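# Place the parts tote onto the bench's anti-static mat

## Task

Set the tote of parts down on the anti-static mat lying on the work bench so the tote sits entirely within the mat's borders. The mat itself must finish lying flat and wholly on the bench, the shelf unit must still be standing upright, and the robot must not fall or be left tilted.

## Robot and tools

ROBOT. A mobile base that can drive in any direction carries a column about 1.7 m high. A carriage rides up and down it (lift_m, 0 to 1 m) and holds two six-joint arms, left and right, each with a five-finger hand. Arm bases sit near 0.57 m + lift_m above the floor; carriage parts hang roughly 0.15 m under them. A hand point reaches about 0.78 m from the shoulder but only about 0.4 m below the arm base. Parked arm: joints 1-6 = 0, 0.05, 0.05, 1.45, 0, 0. Cameras: carriage_camera (fixed, facing forward, tilted about 20 degrees down), left_wrist_camera and right_wrist_camera (on the little-finger side, aimed at the hand point). Images are 672x504.

FRAMES. All positions are metres. Base frame: origin on the floor beneath the base centre, x ahead, y to the left, z up; left_hand and right_hand readings are hand points in this frame (often a bit higher than the truth, especially at long reach or under load). base_odometry is relative to where the base started, counts wheel rotation only (slip shows as travel), heading in rad, left positive, -3.142 to 3.142.

move. One action per call. "base" holds exactly one relative command, an offset from where the base last reported itself: translate_m (metres, forward +, -2 to 2), strafe_m (metres, left +, -2 to 2) or rotate_rad (radians, counter-clockwise +, -6.3 to 6.3). "joints" is one flat object keyed by joint name covering both arms, lift and hands; every value is an absolute target, not an offset. Arm joints per side (left_/right_): joint1 -2.617 to 3.054 (vertical swivel, 0 ahead, + left); joint2 0 to 3.141 (shoulder: 0 upper arm back and level, 1.57 vertical, 3.14 forward level); joint3 0 to 3.141 (elbow: 0 folded, 3.14 straight); joint4 -1.57 to 1.57 (wrist pitch, + lifts fingertips); joint5 -1.57 to 1.57 (wrist yaw, + swings fingertips right); joint6 -2.094 to 2.094 (roll about the finger direction, + clockwise viewed from the forearm). With joints 5 and 6 at 0 a level palm faces down. Hand keys per side, all on a -1 to 1 scale: _hand_little, _ring, _middle, _index, _thumb_bend (+1 straight, -1 curled), _thumb_turn (+1 beside palm, -1 opposite the fingers), plus settings _hand_force_limit (-1 ≈ 0 N up to +1 = 10 N, 15 N for thumb motors) and _hand_speed (-0.96 to 1; full speed from +0.48). Scenes start with force_limit 0 and speed -0.8. Optional "speeds" (this action only): translate_m/strafe_m 0.02-0.5 m/s, rotate_rad 0.05-1.57 rad/s, lift_m 0.08-0.27 m/s (default 0.25). Optional min_time_s 0.1-8 s sets the shortest duration of arm motions; 2 or more gives straighter hand paths; too short makes the arm whip and overshoot. "cameras" picks carriage_camera, left_wrist_camera, right_wrist_camera or all. "blocking" false returns in about 0.5 s while motion continues; a later move overrides only the keys it names. A move with no action just reports state and images. Unknown keys make a call invalid; out-of-range values get it refused.

wait(seconds 0-10, cameras) lets the scene run and returns state, returning early once running moves settle. stop(cameras) brakes all of your motions (base coasts a bit first); braked parts may keep pressing. zoom_image(camera, region [x0,y0,x1,y1] pixels, max 504x504) enlarges the latest image. show_instructions shows reference pages. finished_scene ends the scene irreversibly; the result must hold with no robot help.

RESULTS. "move" reads done or the worst status. base_status/joint_status per motion: done, moving, off_target (resting short, maybe still pushing), contact_stop, time_out (14 s cap), not_followed (arm target withheld for self- or arm-to-arm proximity; escape by resending one arm's current readings with joint 1 swung away, then the other), limit_stop_at_motor_heat. A refused call or an unrequested contact_stop/time_out cancels the remaining move, wait and finished_scene calls in that reply. on_its_own lists uncommanded behaviour. <side>_hand_stopped_by lists little, ring, middle, index, thumb_bend, thumb_turn as moving/target/force/stalled/fault. Load readings (N, + when pushed open) reveal a grip; near-zero after closing means nothing held. motor_effort is percent of maximum with peak in brackets; a lift effort falling while descending means a hand or load is resting on something. Joint torques are noisy and offset. MOTOR HOT appears at 75 °C; at 100 °C the arm goes limp for 30-60 s.

GRIPPING. A finger motor only starts when its target changes by at least 0.002; it locks at the target or at the force limit. Turn the thumb to -1 to wrap objects 0.035-0.065 m thick; handles down to about 0.025 m work. For a soft grip close at speed -0.94 or below. To squeeze more, raise force_limit and send a more-closed target.

CAUTIONS. Drives have contact stops but ignore arms; arms and hands never stop on contact and keep pushing. After a blocked drive, back off about 0.2 m. Never reverse under the bench edge until the column hits. Avoid tipping: keep the carriage low and arms close when driving, no sudden swings of loaded stretched arms, no driving away from something held fast. Don't let the arms strike or squeeze each other. Park arms to cool when idle. Lower the tote gently onto the mat, don't drop it, don't drag or wrinkle the mat, and don't bump the shelf unit. Loose items may occasionally be nudged by outside pushes.

Each tool is called after "Request:" as name([rows], argument=value, ...), one row to a line, values as JSON.

Reference images:

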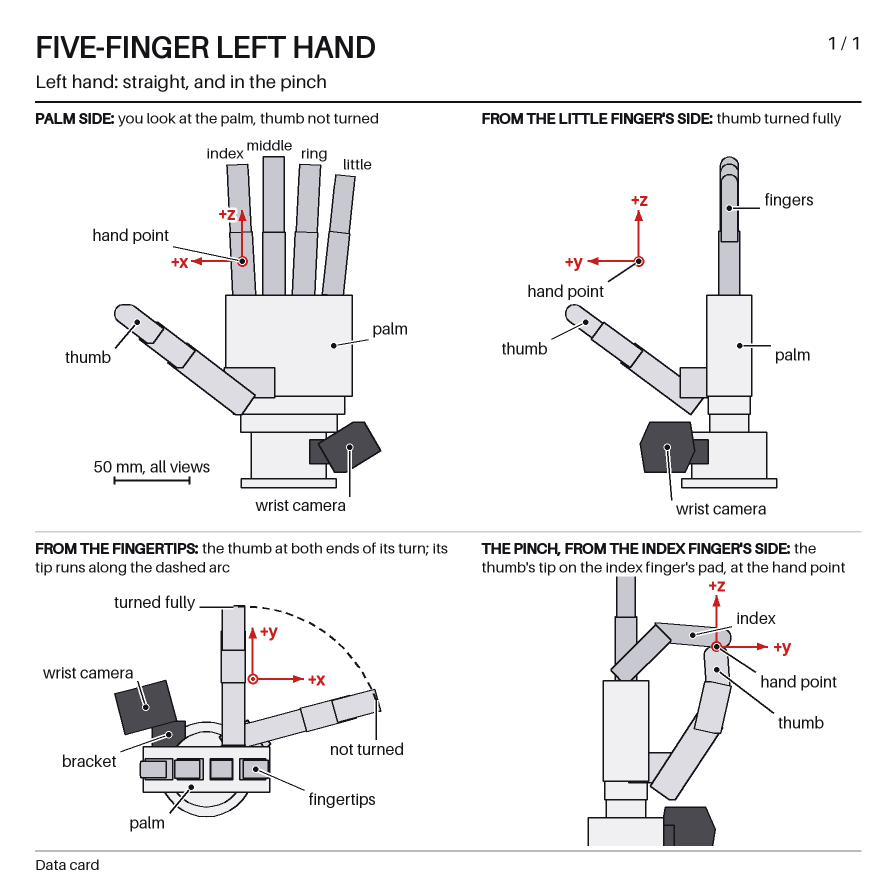

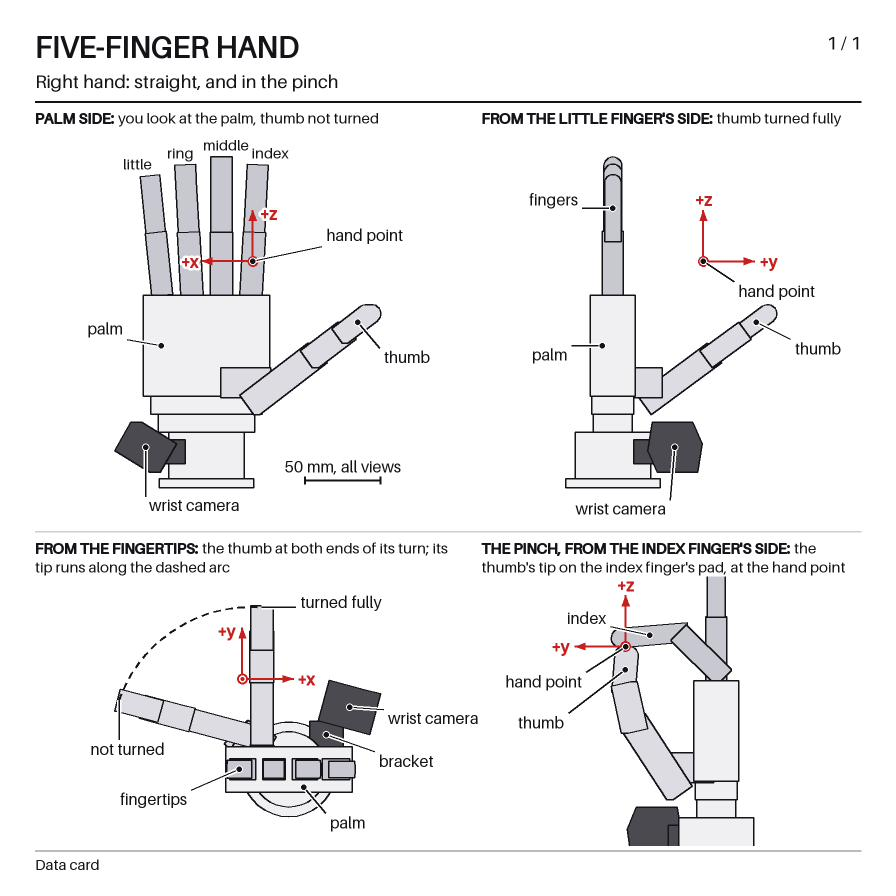

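## Session

Request:
move(cameras=["all"])

Scene clock: 0.00 s.
Joint torques (N m): no reading
base_odometry: x=+0.000 y=+0.000 heading=+0.000
base_status: not commanded
joint_positions: lift_m=+0.300 left_joint1_rad=-0.006 left_joint2_rad=+0.034 left_joint3_rad=+0.041 left_joint4_rad=+1.465 left_joint5_rad=+0.015 left_joint6_rad=-0.014 right_joint1_rad=-0.011 right_joint2_rad=+0.037 right_joint3_rad=+0.056 right_joint4_rad=+1.501 right_joint5_rad=-0.010 right_joint6_rad=+0.031 left_hand_little=+1.000 left_hand_ring=+1.000 left_hand_middle=+1.000 left_hand_index=+1.000 left_hand_thumb_turn=+1.000 left_hand_thumb_bend=+1.000 left_hand_force_limit=+0.000 left_hand_speed=-0.800 right_hand_little=+1.000 right_hand_ring=+1.000 right_hand_middle=+1.000 right_hand_index=+1.000 right_hand_thumb_turn=+1.000 right_hand_thumb_bend=+1.000 right_hand_force_limit=+0.000 right_hand_speed=-0.800
joint_status: not commanded
left_hand_stopped_by: target,target,target,target,target,target
right_hand_stopped_by: target,target,target,target,target,target
left_little_load_n: 0.0
left_ring_load_n: 0.0
left_middle_load_n: 0.0
left_index_load_n: -0.5
left_thumb_bend_load_n: 0.0
left_thumb_turn_load_n: 0.0
right_little_load_n: 0.0
right_ring_load_n: 0.0
right_middle_load_n: 0.0
right_index_load_n: 0.0
right_thumb_bend_load_n: 0.0
right_thumb_turn_load_n: 0.0
motor_effort: lift_m=+34 drive_wheels=+0
left_hand: x=+0.3155 y=+0.2848 z=+1.3169 quat_wxyz=(+0.699, -0.029, +0.040, -0.713) (m; base frame)
right_hand: x=+0.3022 y=-0.2861 z=+1.3246 quat_wxyz=(+0.714, -0.021, +0.015, -0.700) (m; base frame)
pictures: carriage_camera, left_wrist_camera, right_wrist_camera

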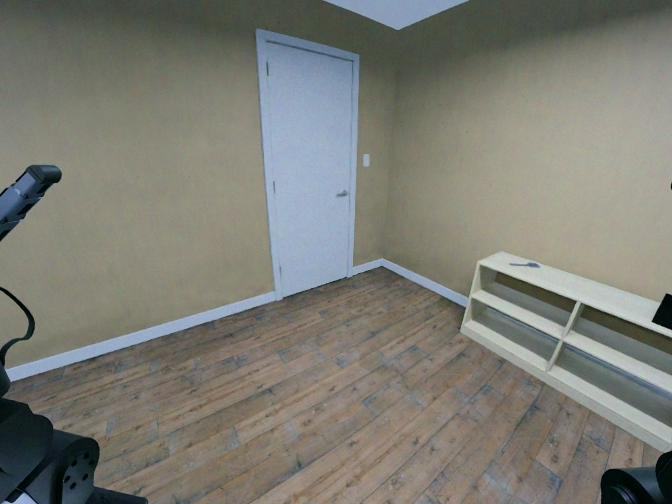

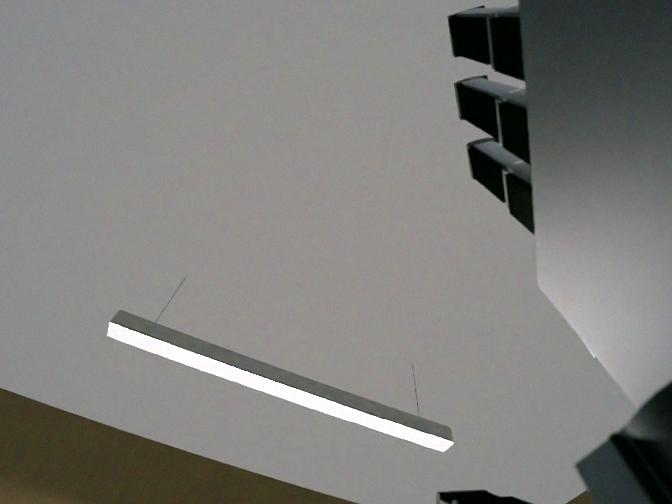

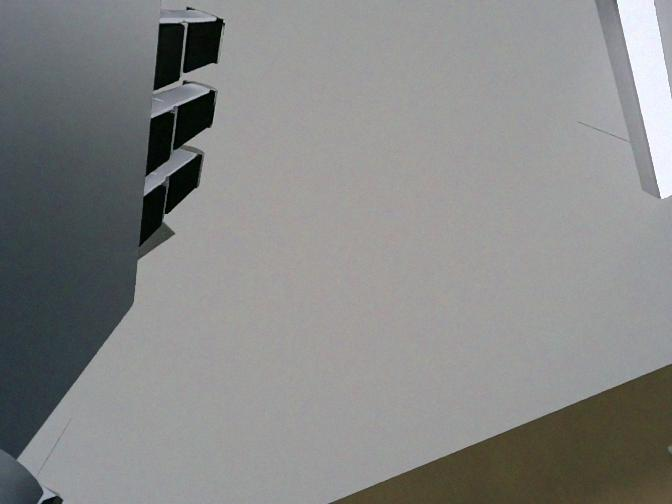

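Request:
move(base={"rotate_rad": -1.0}, cameras=["carriage_camera"])

Request:
move(base={"rotate_rad": -1.0}, cameras=["carriage_camera"])

Request:
move(base={"rotate_rad": -1.3}, cameras=["carriage_camera"])

Request:
move(base={"rotate_rad": -1.3}, cameras=["carriage_camera"])

Scene clock: 2.93 s.
Joint torques (N m): left_arm=[-0.24 3.7 4.48 -0.09 0.01 -0.07] | right_arm=[0.05 2.63 5.9 -0.27 0.07 -0.01]
move: done
base_odometry: x=+0.000 y=+0.000 heading=-0.999
base_status: done
joint_positions: lift_m=+0.300 left_joint1_rad=-0.006 left_joint2_rad=+0.034 left_joint3_rad=+0.041 left_joint4_rad=+1.462 left_joint5_rad=+0.015 left_joint6_rad=-0.014 right_joint1_rad=-0.011 right_joint2_rad=+0.037 right_joint3_rad=+0.056 right_joint4_rad=+1.500 right_joint5_rad=-0.010 right_joint6_rad=+0.031 left_hand_little=+1.000 left_hand_ring=+1.000 left_hand_middle=+1.000 left_hand_index=+1.000 left_hand_thumb_turn=+1.000 left_hand_thumb_bend=+1.000 left_hand_force_limit=+0.000 left_hand_speed=-0.800 right_hand_little=+1.000 right_hand_ring=+1.000 right_hand_middle=+1.000 right_hand_index=+1.000 right_hand_thumb_turn=+1.000 right_hand_thumb_bend=+1.000 right_hand_force_limit=+0.000 right_hand_speed=-0.800
joint_status: not commanded
left_hand_stopped_by: target,target,target,target,target,target
right_hand_stopped_by: target,target,target,target,target,target
left_little_load_n: 0.0
left_ring_load_n: 0.0
left_middle_load_n: 0.0
left_index_load_n: 0.0
left_thumb_bend_load_n: 0.0
left_thumb_turn_load_n: 0.0
right_little_load_n: 0.0
right_ring_load_n: 0.0
right_middle_load_n: 0.0
right_index_load_n: 0.0
right_thumb_bend_load_n: 0.0
right_thumb_turn_load_n: 0.0
motor_effort: lift_m=+35(35) drive_wheels=+9(21)
left_hand: x=+0.3163 y=+0.2848 z=+1.3166 quat_wxyz=(+0.699, -0.031, +0.041, -0.713) (m; base frame)
right_hand: x=+0.3024 y=-0.2862 z=+1.3246 quat_wxyz=(+0.714, -0.021, +0.015, -0.700) (m; base frame)
pictures: carriage_camera

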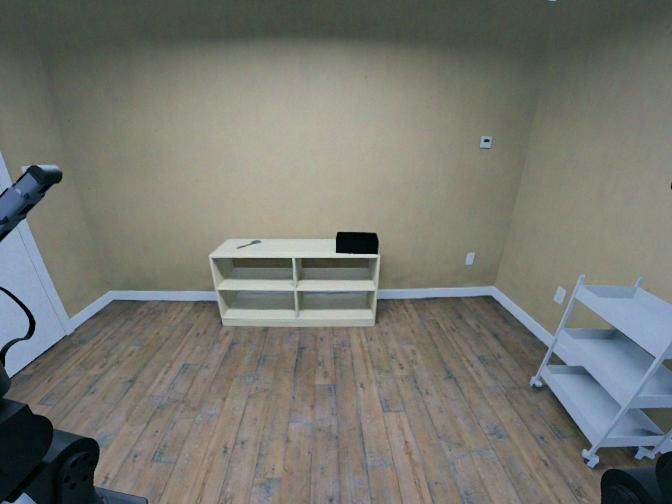

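Scene clock: 5.47 s.
Joint torques (N m): left_arm=[-0.23 3.7 4.46 -0.1 0.01 -0.07] | right_arm=[0.05 2.63 5.89 -0.27 0.06 -0.01]
move: done
base_odometry: x=+0.000 y=+0.000 heading=-1.999
base_status: done
joint_positions: lift_m=+0.300 left_joint1_rad=-0.006 left_joint2_rad=+0.034 left_joint3_rad=+0.041 left_joint4_rad=+1.463 left_joint5_rad=+0.015 left_joint6_rad=-0.014 right_joint1_rad=-0.011 right_joint2_rad=+0.037 right_joint3_rad=+0.056 right_joint4_rad=+1.500 right_joint5_rad=-0.010 right_joint6_rad=+0.031 left_hand_little=+1.000 left_hand_ring=+1.000 left_hand_middle=+1.000 left_hand_index=+1.000 left_hand_thumb_turn=+1.000 left_hand_thumb_bend=+1.000 left_hand_force_limit=+0.000 left_hand_speed=-0.800 right_hand_little=+1.000 right_hand_ring=+1.000 right_hand_middle=+1.000 right_hand_index=+1.000 right_hand_thumb_turn=+1.000 right_hand_thumb_bend=+1.000 right_hand_force_limit=+0.000 right_hand_speed=-0.800
joint_status: not commanded
left_hand_stopped_by: target,target,target,target,target,target
right_hand_stopped_by: target,target,target,target,target,target
left_little_load_n: 0.0
left_ring_load_n: 0.0
left_middle_load_n: 0.0
left_index_load_n: 0.0
left_thumb_bend_load_n: 0.0
left_thumb_turn_load_n: 0.0
right_little_load_n: -0.5
right_ring_load_n: -0.5
right_middle_load_n: 0.0
right_index_load_n: 0.0
right_thumb_bend_load_n: 0.0
right_thumb_turn_load_n: 0.0
motor_effort: lift_m=+34(35) drive_wheels=+9(16)
left_hand: x=+0.3161 y=+0.2848 z=+1.3167 quat_wxyz=(+0.699, -0.030, +0.041, -0.713) (m; base frame)
right_hand: x=+0.3025 y=-0.2862 z=+1.3246 quat_wxyz=(+0.714, -0.021, +0.015, -0.700) (m; base frame)
pictures: carriage_camera

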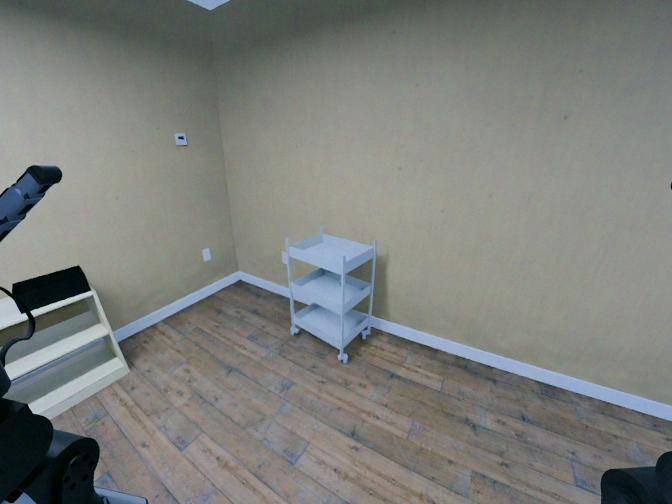

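Scene clock: 8.33 s.
Joint torques (N m): left_arm=[-0.24 3.69 4.46 -0.1 0 -0.07] | right_arm=[0.05 2.65 5.89 -0.25 0.06 0]
move: done
base_odometry: x=+0.000 y=+0.000 heading=+2.985
base_status: done
joint_positions: lift_m=+0.300 left_joint1_rad=-0.006 left_joint2_rad=+0.034 left_joint3_rad=+0.041 left_joint4_rad=+1.463 left_joint5_rad=+0.015 left_joint6_rad=-0.014 right_joint1_rad=-0.011 right_joint2_rad=+0.037 right_joint3_rad=+0.056 right_joint4_rad=+1.500 right_joint5_rad=-0.009 right_joint6_rad=+0.031 left_hand_little=+1.000 left_hand_ring=+1.000 left_hand_middle=+1.000 left_hand_index=+1.000 left_hand_thumb_turn=+1.000 left_hand_thumb_bend=+1.000 left_hand_force_limit=+0.000 left_hand_speed=-0.800 right_hand_little=+1.000 right_hand_ring=+1.000 right_hand_middle=+1.000 right_hand_index=+1.000 right_hand_thumb_turn=+1.000 right_hand_thumb_bend=+1.000 right_hand_force_limit=+0.000 right_hand_speed=-0.800
joint_status: not commanded
left_hand_stopped_by: target,target,target,target,target,target
right_hand_stopped_by: target,target,target,target,target,target
left_little_load_n: 0.5
left_ring_load_n: 0.0
left_middle_load_n: 0.0
left_index_load_n: 0.0
left_thumb_bend_load_n: 0.0
left_thumb_turn_load_n: 0.0
right_little_load_n: 0.0
right_ring_load_n: 0.0
right_middle_load_n: 0.0
right_index_load_n: 0.0
right_thumb_bend_load_n: 0.0
right_thumb_turn_load_n: 0.0
motor_effort: lift_m=+35(35) drive_wheels=+9(17)
left_hand: x=+0.3160 y=+0.2848 z=+1.3167 quat_wxyz=(+0.699, -0.030, +0.041, -0.713) (m; base frame)
right_hand: x=+0.3025 y=-0.2863 z=+1.3246 quat_wxyz=(+0.714, -0.021, +0.015, -0.700) (m; base frame)
pictures: carriage_camera

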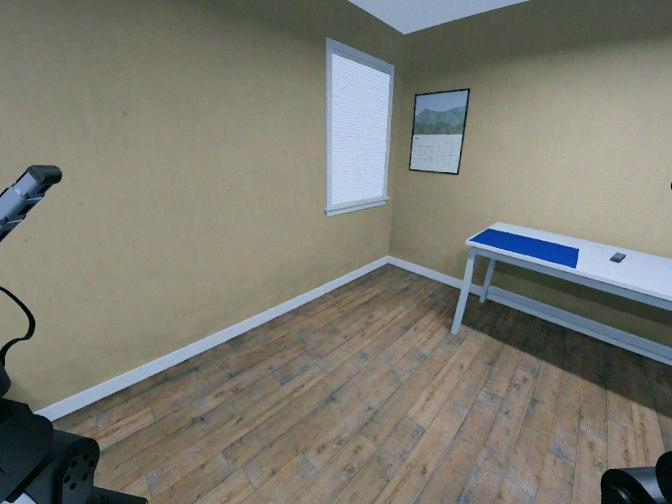

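Scene clock: 11.20 s.
Joint torques (N m): left_arm=[-0.24 3.69 4.46 -0.1 0.01 -0.07] | right_arm=[0.05 2.66 5.87 -0.26 0.06 -0.01]
move: done
base_odometry: x=+0.000 y=+0.000 heading=+1.686
base_status: done
joint_positions: lift_m=+0.300 left_joint1_rad=-0.006 left_joint2_rad=+0.034 left_joint3_rad=+0.041 left_joint4_rad=+1.463 left_joint5_rad=+0.015 left_joint6_rad=-0.014 right_joint1_rad=-0.011 right_joint2_rad=+0.037 right_joint3_rad=+0.056 right_joint4_rad=+1.500 right_joint5_rad=-0.009 right_joint6_rad=+0.031 left_hand_little=+1.000 left_hand_ring=+1.000 left_hand_middle=+1.000 left_hand_index=+1.000 left_hand_thumb_turn=+1.000 left_hand_thumb_bend=+1.000 left_hand_force_limit=+0.000 left_hand_speed=-0.800 right_hand_little=+1.000 right_hand_ring=+1.000 right_hand_middle=+1.000 right_hand_index=+1.000 right_hand_thumb_turn=+1.000 right_hand_thumb_bend=+1.000 right_hand_force_limit=+0.000 right_hand_speed=-0.800
joint_status: not commanded
left_hand_stopped_by: target,target,target,target,target,target
right_hand_stopped_by: target,target,target,target,target,target
left_little_load_n: 0.0
left_ring_load_n: 0.0
left_middle_load_n: 0.0
left_index_load_n: 0.0
left_thumb_bend_load_n: 0.0
left_thumb_turn_load_n: 0.0
right_little_load_n: 0.0
right_ring_load_n: 0.0
right_middle_load_n: 0.0
right_index_load_n: 0.0
right_thumb_bend_load_n: 0.0
right_thumb_turn_load_n: 0.0
motor_effort: lift_m=+34(35) drive_wheels=+9(17)
left_hand: x=+0.3160 y=+0.2848 z=+1.3167 quat_wxyz=(+0.699, -0.030, +0.041, -0.713) (m; base frame)
right_hand: x=+0.3025 y=-0.2863 z=+1.3246 quat_wxyz=(+0.714, -0.021, +0.015, -0.700) (m; base frame)
pictures: carriage_camera

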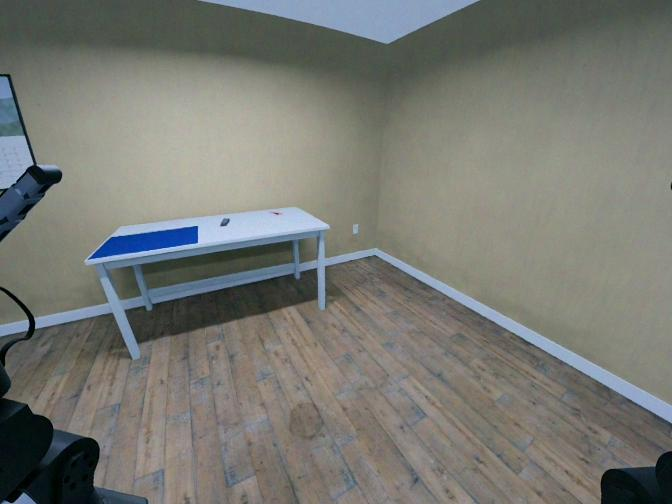

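Request:
move(base={"rotate_rad": -2.686}, cameras=["carriage_camera"])

Request:
zoom_image(camera="carriage_camera", region=[200, 200, 400, 350])

Scene clock: 16.67 s.
Joint torques (N m): left_arm=[-0.24 3.69 4.48 -0.06 0.01 -0.07] | right_arm=[0.02 2.65 5.9 -0.24 0.05 -0.01]
move: done
base_odometry: x=+0.000 y=+0.000 heading=-1.000
base_status: done
joint_positions: lift_m=+0.300 left_joint1_rad=-0.006 left_joint2_rad=+0.034 left_joint3_rad=+0.041 left_joint4_rad=+1.460 left_joint5_rad=+0.015 left_joint6_rad=-0.014 right_joint1_rad=-0.011 right_joint2_rad=+0.037 right_joint3_rad=+0.056 right_joint4_rad=+1.498 right_joint5_rad=-0.009 right_joint6_rad=+0.031 left_hand_little=+1.000 left_hand_ring=+1.000 left_hand_middle=+1.000 left_hand_index=+1.000 left_hand_thumb_turn=+1.000 left_hand_thumb_bend=+1.000 left_hand_force_limit=+0.000 left_hand_speed=-0.800 right_hand_little=+1.000 right_hand_ring=+1.000 right_hand_middle=+1.000 right_hand_index=+1.000 right_hand_thumb_turn=+1.000 right_hand_thumb_bend=+1.000 right_hand_force_limit=+0.000 right_hand_speed=-0.800
joint_status: not commanded
left_hand_stopped_by: target,target,target,target,target,target
right_hand_stopped_by: target,target,target,target,target,target
left_little_load_n: 0.0
left_ring_load_n: 0.0
left_middle_load_n: 0.0
left_index_load_n: 0.0
left_thumb_bend_load_n: 0.0
left_thumb_turn_load_n: 0.0
right_little_load_n: 0.0
right_ring_load_n: 0.0
right_middle_load_n: 0.0
right_index_load_n: 0.0
right_thumb_bend_load_n: 0.0
right_thumb_turn_load_n: 0.0
motor_effort: lift_m=+34(35) drive_wheels=+9(18)
left_hand: x=+0.3169 y=+0.2848 z=+1.3164 quat_wxyz=(+0.699, -0.031, +0.042, -0.713) (m; base frame)
right_hand: x=+0.3030 y=-0.2864 z=+1.3244 quat_wxyz=(+0.714, -0.022, +0.016, -0.700) (m; base frame)
pictures: carriage_camera

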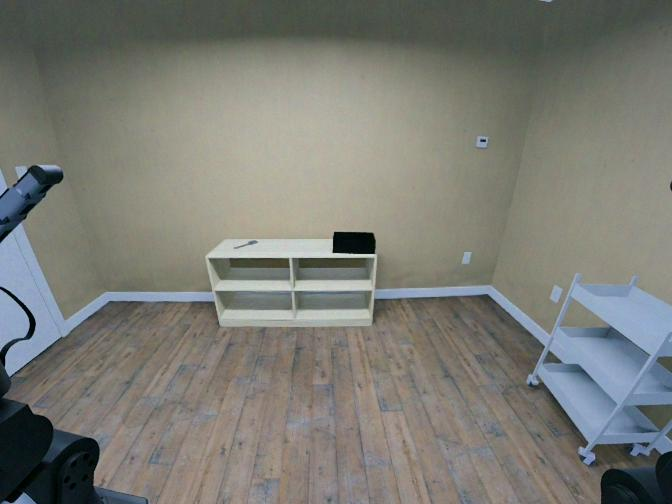

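Scaled by 2.520 from the camera's 672x504 image, which has a finer 960x720 frame.

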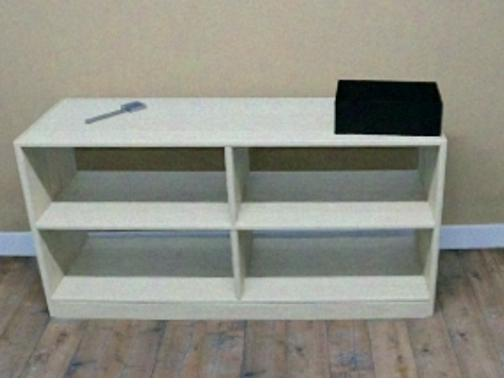

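Request:
move(base={"translate_m": 0.8}, joints={"lift_m": 0.5}, cameras=["carriage_camera"])

Request:
zoom_image(camera="carriage_camera", region=[120, 220, 520, 480])

Scene clock: 20.90 s.
Joint torques (N m): left_arm=[-0.24 3.7 4.49 -0.1 0.01 -0.07] | right_arm=[0.05 2.65 5.89 -0.24 0.05 -0.02]
move: done
base_odometry: x=+0.431 y=-0.674 heading=-1.001
base_status: done
joint_positions: lift_m=+0.500 left_joint1_rad=-0.006 left_joint2_rad=+0.034 left_joint3_rad=+0.041 left_joint4_rad=+1.463 left_joint5_rad=+0.015 left_joint6_rad=-0.014 right_joint1_rad=-0.011 right_joint2_rad=+0.037 right_joint3_rad=+0.056 right_joint4_rad=+1.498 right_joint5_rad=-0.009 right_joint6_rad=+0.031 left_hand_little=+1.000 left_hand_ring=+1.000 left_hand_middle=+1.000 left_hand_index=+1.000 left_hand_thumb_turn=+1.000 left_hand_thumb_bend=+1.000 left_hand_force_limit=+0.000 left_hand_speed=-0.800 right_hand_little=+1.000 right_hand_ring=+1.000 right_hand_middle=+1.000 right_hand_index=+1.000 right_hand_thumb_turn=+1.000 right_hand_thumb_bend=+1.000 right_hand_force_limit=+0.000 right_hand_speed=-0.800
joint_status: all done
left_hand_stopped_by: target,target,target,target,target,target
right_hand_stopped_by: target,target,target,target,target,target
left_little_load_n: 0.0
left_ring_load_n: 0.0
left_middle_load_n: 0.0
left_index_load_n: 0.0
left_thumb_bend_load_n: 0.0
left_thumb_turn_load_n: 0.0
right_little_load_n: 0.0
right_ring_load_n: 0.0
right_middle_load_n: 0.0
right_index_load_n: 0.0
right_thumb_bend_load_n: 0.0
right_thumb_turn_load_n: 0.0
motor_effort: lift_m=+33(41) drive_wheels=-10(25)
left_hand: x=+0.3162 y=+0.2848 z=+1.5167 quat_wxyz=(+0.699, -0.030, +0.041, -0.713) (m; base frame)
right_hand: x=+0.3030 y=-0.2864 z=+1.5245 quat_wxyz=(+0.714, -0.022, +0.016, -0.700) (m; base frame)
pictures: carriage_camera

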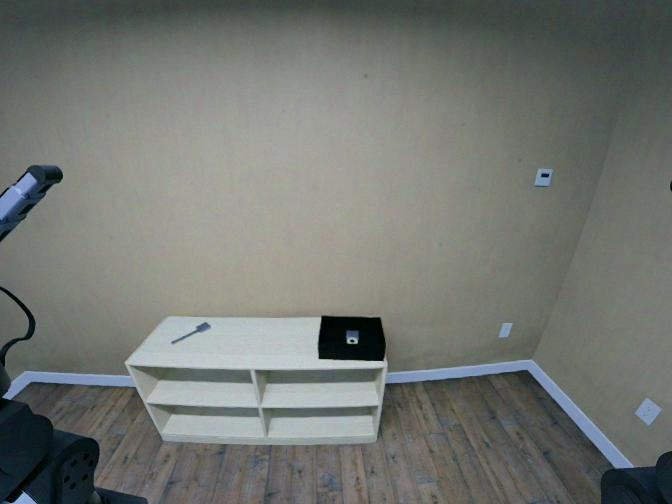

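Scaled by 1.260 from the camera's 672x504 image, which has a finer 960x720 frame.

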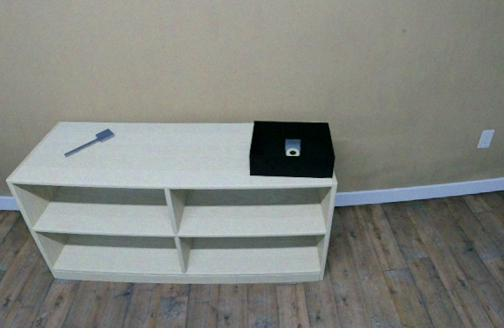

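Request:
zoom_image(camera="carriage_camera", region=[300, 300, 400, 375])

Scaled by 5.040 from the camera's 672x504 image, which has a finer 960x720 frame.

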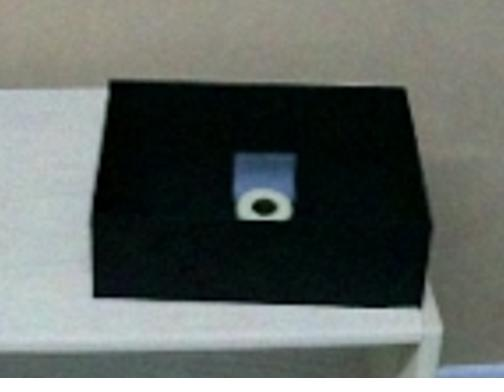

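Request:
move(base={"translate_m": 0.3}, cameras=["carriage_camera"])

Request:
zoom_image(camera="carriage_camera", region=[300, 360, 460, 480])

Scene clock: 28.07 s.
Joint torques (N m): left_arm=[-0.25 3.71 4.48 -0.08 0.01 -0.08] | right_arm=[0.01 2.61 5.94 -0.26 0.06 -0.01]
move: done
base_odometry: x=+0.592 y=-0.927 heading=-1.003
base_status: done
joint_positions: lift_m=+0.500 left_joint1_rad=-0.006 left_joint2_rad=+0.034 left_joint3_rad=+0.041 left_joint4_rad=+1.463 left_joint5_rad=+0.015 left_joint6_rad=-0.014 right_joint1_rad=-0.011 right_joint2_rad=+0.037 right_joint3_rad=+0.056 right_joint4_rad=+1.499 right_joint5_rad=-0.009 right_joint6_rad=+0.031 left_hand_little=+1.000 left_hand_ring=+1.000 left_hand_middle=+1.000 left_hand_index=+1.000 left_hand_thumb_turn=+1.000 left_hand_thumb_bend=+1.000 left_hand_force_limit=+0.000 left_hand_speed=-0.800 right_hand_little=+1.000 right_hand_ring=+1.000 right_hand_middle=+1.000 right_hand_index=+1.000 right_hand_thumb_turn=+1.000 right_hand_thumb_bend=+1.000 right_hand_force_limit=+0.000 right_hand_speed=-0.800
joint_status: not commanded
left_hand_stopped_by: target,target,target,target,target,target
right_hand_stopped_by: target,target,target,target,target,target
left_little_load_n: 0.0
left_ring_load_n: 0.0
left_middle_load_n: 0.0
left_index_load_n: 0.0
left_thumb_bend_load_n: 0.0
left_thumb_turn_load_n: 0.0
right_little_load_n: 0.0
right_ring_load_n: 0.0
right_middle_load_n: 0.0
right_index_load_n: 0.0
right_thumb_bend_load_n: 0.0
right_thumb_turn_load_n: 0.0
motor_effort: lift_m=+34(34) drive_wheels=-10(21)
left_hand: x=+0.3161 y=+0.2848 z=+1.5168 quat_wxyz=(+0.699, -0.030, +0.041, -0.713) (m; base frame)
right_hand: x=+0.3027 y=-0.2863 z=+1.5246 quat_wxyz=(+0.714, -0.021, +0.016, -0.700) (m; base frame)
pictures: carriage_camera

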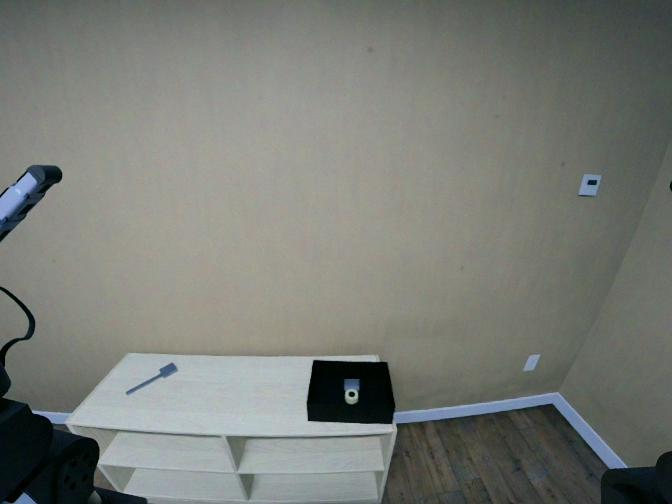

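Scaled by 3.150 from the camera's 672x504 image, which has a finer 960x720 frame.

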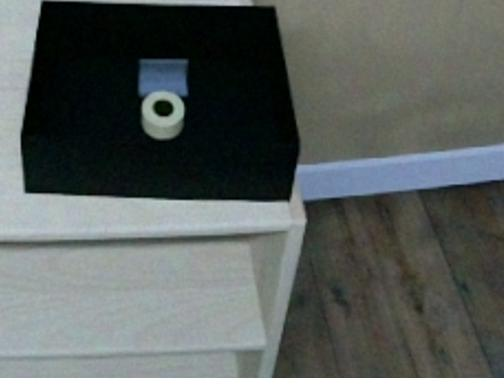

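Request:
move(joints={"left_joint1_rad": 0.35, "left_joint2_rad": 1.57, "left_joint3_rad": 1.57, "left_joint4_rad": 0, "left_joint5_rad": 0, "right_joint1_rad": -0.35, "right_joint2_rad": 1.57, "right_joint3_rad": 1.57, "right_joint4_rad": 0, "right_joint5_rad": 0, "left_hand_thumb_turn": -1, "right_hand_thumb_turn": -1, "left_hand_index": 0.4, "left_hand_middle": 0.4, "left_hand_ring": 0.4, "left_hand_little": 0.4, "right_hand_index": 0.4, "right_hand_middle": 0.4, "right_hand_ring": 0.4, "right_hand_little": 0.4}, cameras=["carriage_camera"])

Scene clock: 38.03 s.
Joint torques (N m): left_arm=[0.31 -6.06 8.58 2.45 -0.04 -0.07] | right_arm=[-0.4 -5.72 10.65 1.99 0.1 -0.02]
move: done
base_odometry: x=+0.592 y=-0.927 heading=-1.003
base_status: not commanded
joint_positions: lift_m=+0.500 left_joint1_rad=+0.345 left_joint2_rad=+1.560 left_joint3_rad=+1.536 left_joint4_rad=+0.004 left_joint5_rad=+0.007 left_joint6_rad=-0.014 right_joint1_rad=-0.345 right_joint2_rad=+1.568 right_joint3_rad=+1.538 right_joint4_rad=+0.000 right_joint5_rad=-0.005 right_joint6_rad=+0.031 left_hand_little=+0.400 left_hand_ring=+0.400 left_hand_middle=+0.400 left_hand_index=+0.400 left_hand_thumb_turn=-1.000 left_hand_thumb_bend=+1.000 left_hand_force_limit=+0.000 left_hand_speed=-0.800 right_hand_little=+0.400 right_hand_ring=+0.400 right_hand_middle=+0.400 right_hand_index=+0.400 right_hand_thumb_turn=-1.000 right_hand_thumb_bend=+1.000 right_hand_force_limit=+0.000 right_hand_speed=-0.800
joint_status: all done
left_hand_stopped_by: target,target,target,target,target,target
right_hand_stopped_by: target,target,target,target,target,target
left_little_load_n: 0.0
left_ring_load_n: 0.0
left_middle_load_n: 0.0
left_index_load_n: 0.0
left_thumb_bend_load_n: 0.0
left_thumb_turn_load_n: 0.0
right_little_load_n: 0.0
right_ring_load_n: 0.0
right_middle_load_n: 0.0
right_index_load_n: 0.0
right_thumb_bend_load_n: 0.0
right_thumb_turn_load_n: 0.0
motor_effort: lift_m=+34(36) drive_wheels=-10(12)
left_hand: x=+0.7394 y=+0.4681 z=+1.4388 quat_wxyz=(+0.569, -0.585, +0.409, -0.409) (m; base frame)
right_hand: x=+0.7413 y=-0.4682 z=+1.4354 quat_wxyz=(+0.411, -0.405, +0.592, -0.563) (m; base frame)
pictures: carriage_camera

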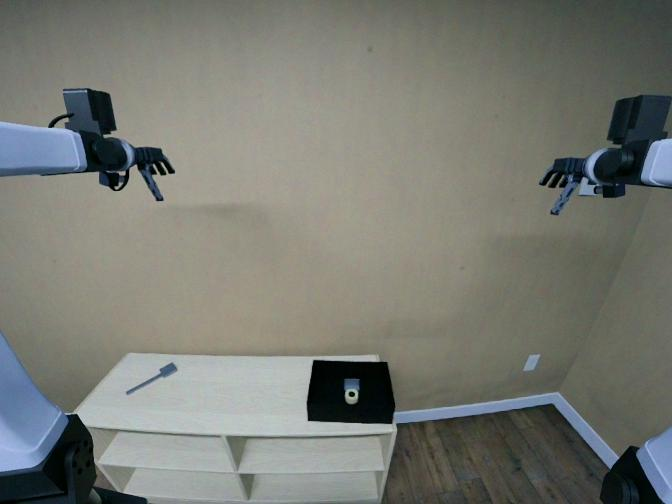

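Request:
move(joints={"left_joint1_rad": 0.4, "left_joint2_rad": 2.96, "left_joint3_rad": 1.92, "left_joint4_rad": 1.04, "left_joint5_rad": 1.5, "right_joint1_rad": -0.4, "right_joint2_rad": 2.96, "right_joint3_rad": 1.92, "right_joint4_rad": 1.04, "right_joint5_rad": -1.5}, cameras=["all"])

Scene clock: 43.73 s.
Joint torques (N m): left_arm=[0.51 -11.77 6.05 1.71 0.18 -0.07] | right_arm=[-0.44 -10.52 7.49 1.36 -0.11 -0.01]
move: done
base_odometry: x=+0.592 y=-0.927 heading=-1.003
base_status: not commanded
joint_positions: lift_m=+0.500 left_joint1_rad=+0.393 left_joint2_rad=+2.943 left_joint3_rad=+1.896 left_joint4_rad=+1.027 left_joint5_rad=+1.489 left_joint6_rad=-0.014 right_joint1_rad=-0.394 right_joint2_rad=+2.955 right_joint3_rad=+1.898 right_joint4_rad=+1.022 right_joint5_rad=-1.491 right_joint6_rad=+0.031 left_hand_little=+0.400 left_hand_ring=+0.400 left_hand_middle=+0.400 left_hand_index=+0.400 left_hand_thumb_turn=-1.000 left_hand_thumb_bend=+1.000 left_hand_force_limit=+0.000 left_hand_speed=-0.800 right_hand_little=+0.400 right_hand_ring=+0.400 right_hand_middle=+0.400 right_hand_index=+0.400 right_hand_thumb_turn=-1.000 right_hand_thumb_bend=+1.000 right_hand_force_limit=+0.000 right_hand_speed=-0.800
joint_status: all done
left_hand_stopped_by: target,target,target,target,target,target
right_hand_stopped_by: target,target,target,target,target,target
left_little_load_n: 0.0
left_ring_load_n: 0.0
left_middle_load_n: 0.0
left_index_load_n: 0.0
left_thumb_bend_load_n: 0.0
left_thumb_turn_load_n: 0.0
right_little_load_n: 0.0
right_ring_load_n: 0.0
right_middle_load_n: 0.0
right_index_load_n: -0.5
right_thumb_bend_load_n: 0.0
right_thumb_turn_load_n: 0.0
motor_effort: lift_m=+35(36) drive_wheels=-11(11)
left_hand: x=+0.7758 y=+0.3340 z=+0.9945 quat_wxyz=(+0.154, -0.178, +0.685, -0.690) (m; base frame)
right_hand: x=+0.7725 y=-0.3334 z=+0.9891 quat_wxyz=(+0.692, -0.682, +0.189, -0.143) (m; base frame)
pictures: carriage_camera, left_wrist_camera, right_wrist_camera

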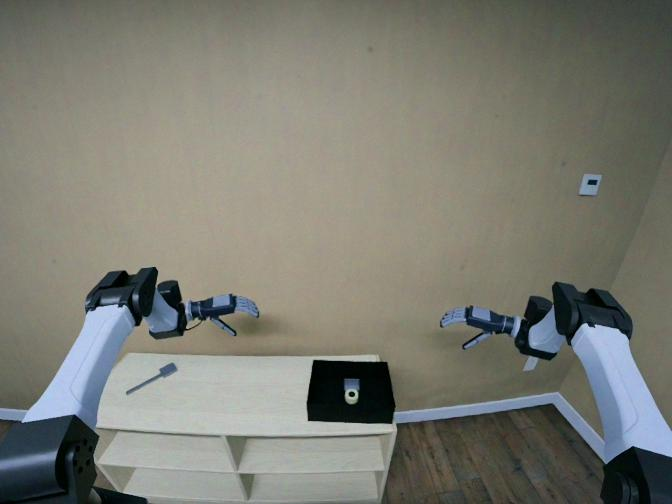

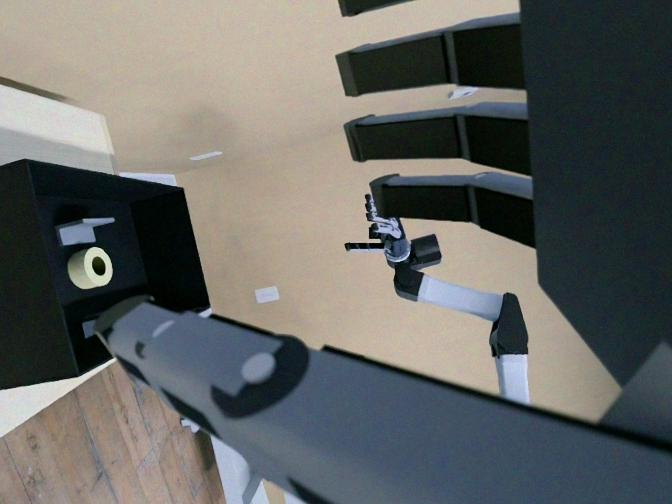

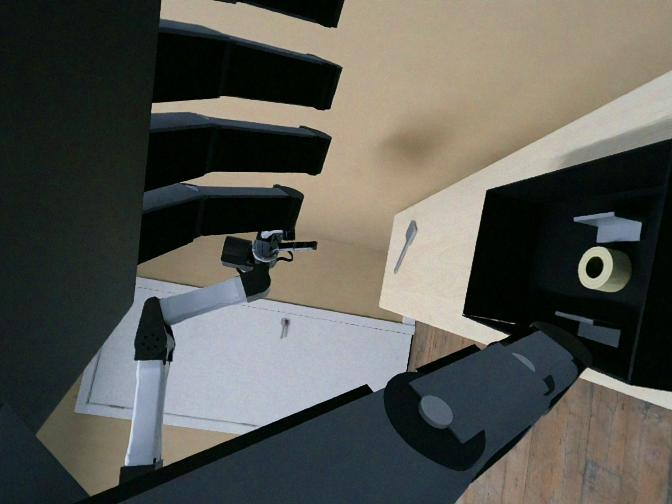

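Request:
move(base={"rotate_rad": 0.06}, joints={"left_joint1_rad": 0.25, "left_joint2_rad": 2.73, "left_joint3_rad": 1.46, "left_joint4_rad": 1.29, "left_joint5_rad": 1.57, "right_joint1_rad": -0.25, "right_joint2_rad": 2.73, "right_joint3_rad": 1.46, "right_joint4_rad": 1.29, "right_joint5_rad": -1.57}, cameras=[])

Request:
move(base={"strafe_m": -0.055}, cameras=[])

Request:
move(base={"translate_m": 0.15}, speeds={"translate_m": 0.2}, cameras=["all"])

Scene clock: 47.47 s.
Joint torques (N m): left_arm=[0.29 -16.13 2.48 1.61 0.17 -0.07] | right_arm=[0.1 -13.09 3.56 1.32 -0.07 -0.01]
move: done
base_odometry: x=+0.592 y=-0.928 heading=-0.944
base_status: done
joint_positions: lift_m=+0.500 left_joint1_rad=+0.244 left_joint2_rad=+2.772 left_joint3_rad=+1.470 left_joint4_rad=+1.277 left_joint5_rad=+1.555 left_joint6_rad=-0.014 right_joint1_rad=-0.251 right_joint2_rad=+2.773 right_joint3_rad=+1.466 right_joint4_rad=+1.271 right_joint5_rad=-1.548 right_joint6_rad=+0.031 left_hand_little=+0.400 left_hand_ring=+0.400 left_hand_middle=+0.400 left_hand_index=+0.400 left_hand_thumb_turn=-1.000 left_hand_thumb_bend=+1.000 left_hand_force_limit=+0.000 left_hand_speed=-0.800 right_hand_little=+0.400 right_hand_ring=+0.400 right_hand_middle=+0.400 right_hand_index=+0.400 right_hand_thumb_turn=-1.000 right_hand_thumb_bend=+1.000 right_hand_force_limit=+0.000 right_hand_speed=-0.800
joint_status: all done
joint sent to its limit — left_joint5_rad, upper limit; right_joint5_rad, lower limit.
left_hand_stopped_by: target,target,target,target,target,target
right_hand_stopped_by: target,target,target,target,target,target
left_little_load_n: 0.0
left_ring_load_n: 0.0
left_middle_load_n: 0.0
left_index_load_n: 0.0
left_thumb_bend_load_n: 0.0
left_thumb_turn_load_n: 0.0
right_little_load_n: -0.5
right_ring_load_n: 0.0
right_middle_load_n: 0.0
right_index_load_n: -0.5
right_thumb_bend_load_n: 0.0
right_thumb_turn_load_n: 0.0
motor_effort: lift_m=+36(36) drive_wheels=-9(14)
left_hand: x=+0.6964 y=+0.2357 z=+0.9996 quat_wxyz=(+0.078, -0.106, +0.699, -0.703) (m; base frame)
right_hand: x=+0.6959 y=-0.2384 z=+0.9990 quat_wxyz=(+0.703, -0.697, +0.120, -0.073) (m; base frame)
pictures: none
No camera images: "cameras" was empty.

Scene clock: 48.80 s.
Joint torques (N m): left_arm=[0.08 -16.1 2.5 1.6 0.15 -0.07] | right_arm=[0.18 -13 3.64 1.3 -0.04 -0.01]
move: done
base_odometry: x=+0.548 y=-0.960 heading=-0.943
base_status: done
joint_positions: lift_m=+0.500 left_joint1_rad=+0.246 left_joint2_rad=+2.772 left_joint3_rad=+1.470 left_joint4_rad=+1.280 left_joint5_rad=+1.557 left_joint6_rad=-0.014 right_joint1_rad=-0.252 right_joint2_rad=+2.772 right_joint3_rad=+1.465 right_joint4_rad=+1.275 right_joint5_rad=-1.551 right_joint6_rad=+0.031 left_hand_little=+0.400 left_hand_ring=+0.400 left_hand_middle=+0.400 left_hand_index=+0.400 left_hand_thumb_turn=-1.000 left_hand_thumb_bend=+1.000 left_hand_force_limit=+0.000 left_hand_speed=-0.800 right_hand_little=+0.400 right_hand_ring=+0.400 right_hand_middle=+0.400 right_hand_index=+0.400 right_hand_thumb_turn=-1.000 right_hand_thumb_bend=+1.000 right_hand_force_limit=+0.000 right_hand_speed=-0.800
joint_status: not commanded
left_hand_stopped_by: target,target,target,target,target,target
right_hand_stopped_by: target,target,target,target,target,target
left_little_load_n: 0.0
left_ring_load_n: 0.0
left_middle_load_n: 0.0
left_index_load_n: 0.0
left_thumb_bend_load_n: 0.0
left_thumb_turn_load_n: 0.0
right_little_load_n: 0.0
right_ring_load_n: 0.0
right_middle_load_n: 0.0
right_index_load_n: 0.0
right_thumb_bend_load_n: 0.0
right_thumb_turn_load_n: 0.0
motor_effort: lift_m=+35(36) drive_wheels=+6(11)
left_hand: x=+0.6963 y=+0.2366 z=+0.9998 quat_wxyz=(+0.079, -0.104, +0.699, -0.703) (m; base frame)
right_hand: x=+0.6954 y=-0.2387 z=+0.9993 quat_wxyz=(+0.703, -0.697, +0.118, -0.073) (m; base frame)
pictures: none
No camera images: "cameras" was empty.

Scene clock: 50.73 s.
Joint torques (N m): left_arm=[0.09 -16.1 2.56 1.58 0.11 -0.07] | right_arm=[0.13 -13.01 3.69 1.28 -0.03 -0.02]
move: done
base_odometry: x=+0.636 y=-1.082 heading=-0.944
base_status: done
joint_positions: lift_m=+0.500 left_joint1_rad=+0.246 left_joint2_rad=+2.772 left_joint3_rad=+1.469 left_joint4_rad=+1.282 left_joint5_rad=+1.558 left_joint6_rad=-0.014 right_joint1_rad=-0.251 right_joint2_rad=+2.772 right_joint3_rad=+1.465 right_joint4_rad=+1.276 right_joint5_rad=-1.553 right_joint6_rad=+0.031 left_hand_little=+0.400 left_hand_ring=+0.400 left_hand_middle=+0.400 left_hand_index=+0.400 left_hand_thumb_turn=-1.000 left_hand_thumb_bend=+1.000 left_hand_force_limit=+0.000 left_hand_speed=-0.800 right_hand_little=+0.400 right_hand_ring=+0.400 right_hand_middle=+0.400 right_hand_index=+0.400 right_hand_thumb_turn=-1.000 right_hand_thumb_bend=+1.000 right_hand_force_limit=+0.000 right_hand_speed=-0.800
joint_status: not commanded
left_hand_stopped_by: target,target,target,target,target,target
right_hand_stopped_by: target,target,target,target,target,target
left_little_load_n: -0.5
left_ring_load_n: 0.0
left_middle_load_n: 0.0
left_index_load_n: 0.0
left_thumb_bend_load_n: 0.0
left_thumb_turn_load_n: 0.0
right_little_load_n: 0.0
right_ring_load_n: 0.0
right_middle_load_n: 0.0
right_index_load_n: 0.0
right_thumb_bend_load_n: 0.0
right_thumb_turn_load_n: 0.0
motor_effort: lift_m=+35(36) drive_wheels=-7(15)
left_hand: x=+0.6959 y=+0.2366 z=+0.9997 quat_wxyz=(+0.079, -0.104, +0.700, -0.703) (m; base frame)
right_hand: x=+0.6951 y=-0.2385 z=+0.9993 quat_wxyz=(+0.703, -0.698, +0.117, -0.073) (m; base frame)
pictures: carriage_camera, left_wrist_camera, right_wrist_camera

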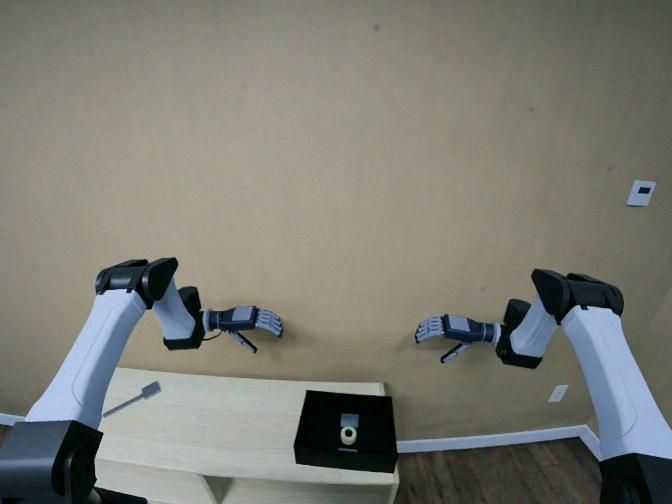

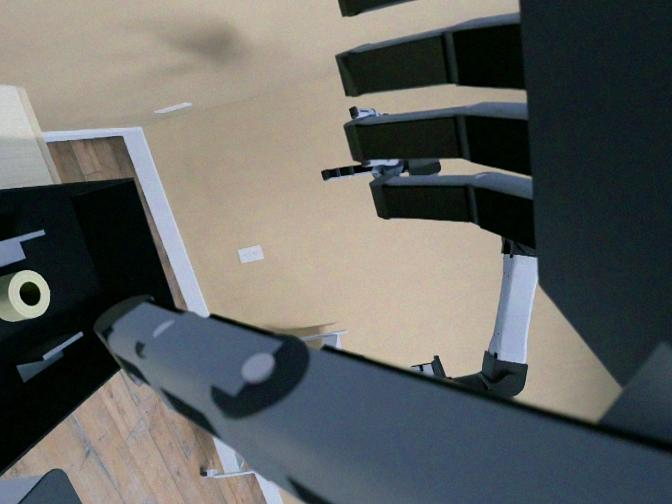

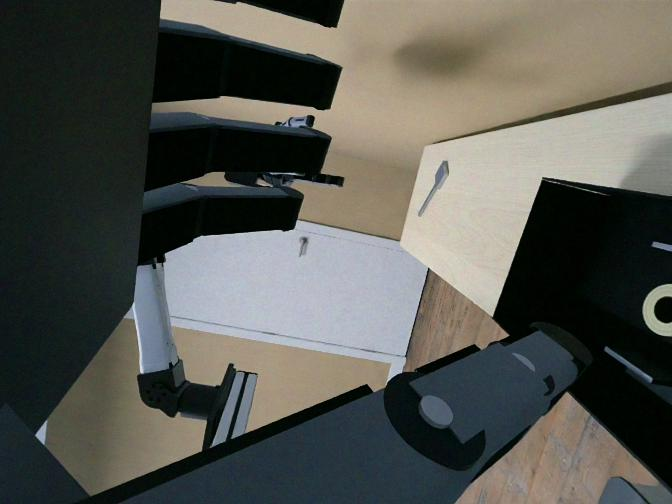

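Request:
zoom_image(camera="carriage_camera", region=[270, 370, 430, 490])

Scaled by 3.150 from the camera's 672x504 image, which has a finer 960x720 frame.

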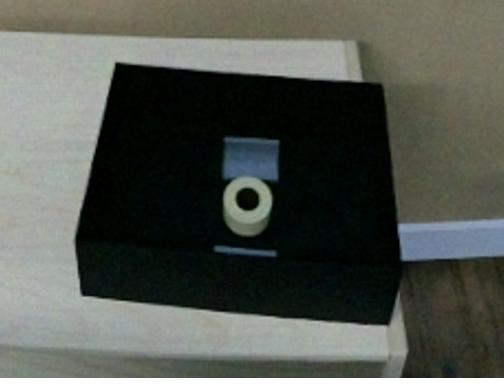

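Request:
move(joints={"left_joint1_rad": 0.06, "right_joint1_rad": -0.06, "left_joint5_rad": 1.56, "right_joint5_rad": -1.56, "lift_m": 0.27}, cameras=["all"])

Scene clock: 56.70 s.
Joint torques (N m): left_arm=[0.16 -14.87 2.82 1.54 0.06 -0.07] | right_arm=[-0.24 -11.78 4 1.22 -0.01 -0.01]
move: done
base_odometry: x=+0.636 y=-1.082 heading=-0.944
base_status: not commanded
joint_positions: lift_m=+0.270 left_joint1_rad=+0.056 left_joint2_rad=+2.760 left_joint3_rad=+1.466 left_joint4_rad=+1.285 left_joint5_rad=+1.559 left_joint6_rad=-0.014 right_joint1_rad=-0.057 right_joint2_rad=+2.757 right_joint3_rad=+1.462 right_joint4_rad=+1.282 right_joint5_rad=-1.554 right_joint6_rad=+0.031 left_hand_little=+0.400 left_hand_ring=+0.400 left_hand_middle=+0.400 left_hand_index=+0.400 left_hand_thumb_turn=-1.000 left_hand_thumb_bend=+1.000 left_hand_force_limit=+0.000 left_hand_speed=-0.800 right_hand_little=+0.400 right_hand_ring=+0.400 right_hand_middle=+0.400 right_hand_index=+0.400 right_hand_thumb_turn=-1.000 right_hand_thumb_bend=+1.000 right_hand_force_limit=+0.000 right_hand_speed=-0.800
joint_status: all done
joint sent to its limit — right_joint5_rad, lower limit.
left_hand_stopped_by: target,target,target,target,target,target
right_hand_stopped_by: target,target,target,target,target,target
left_little_load_n: 0.0
left_ring_load_n: 0.0
left_middle_load_n: 0.0
left_index_load_n: 0.0
left_thumb_bend_load_n: 0.0
left_thumb_turn_load_n: 0.0
right_little_load_n: 0.0
right_ring_load_n: 0.0
right_middle_load_n: 0.0
right_index_load_n: 0.0
right_thumb_bend_load_n: 0.0
right_thumb_turn_load_n: 0.0
motor_effort: lift_m=+35(38) drive_wheels=+8(8)
left_hand: x=+0.6733 y=+0.1501 z=+0.7745 quat_wxyz=(+0.016, -0.032, +0.706, -0.707) (m; base frame)
right_hand: x=+0.6728 y=-0.1503 z=+0.7754 quat_wxyz=(+0.707, -0.706, +0.042, -0.011) (m; base frame)
pictures: carriage_camera, left_wrist_camera, right_wrist_camera

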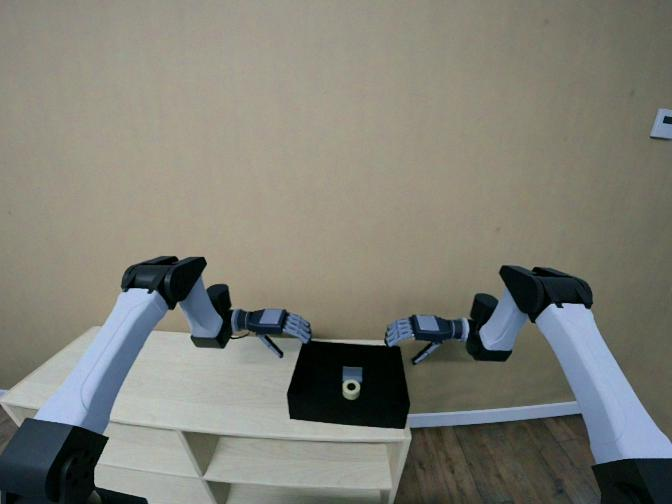

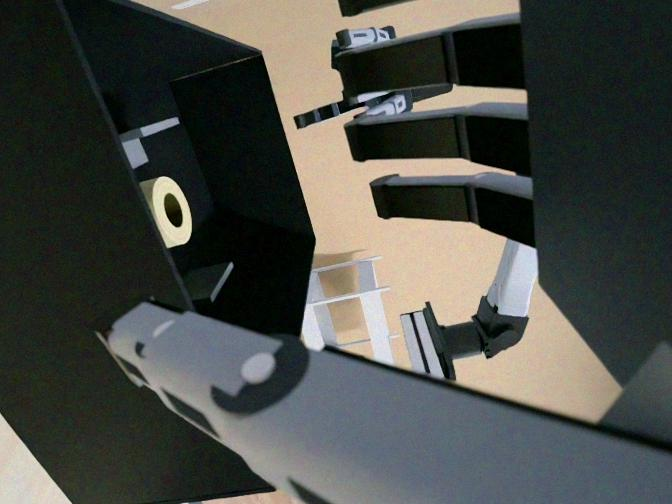

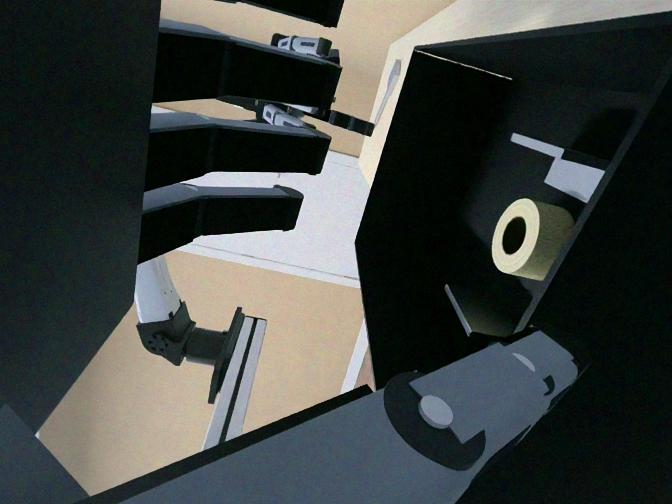

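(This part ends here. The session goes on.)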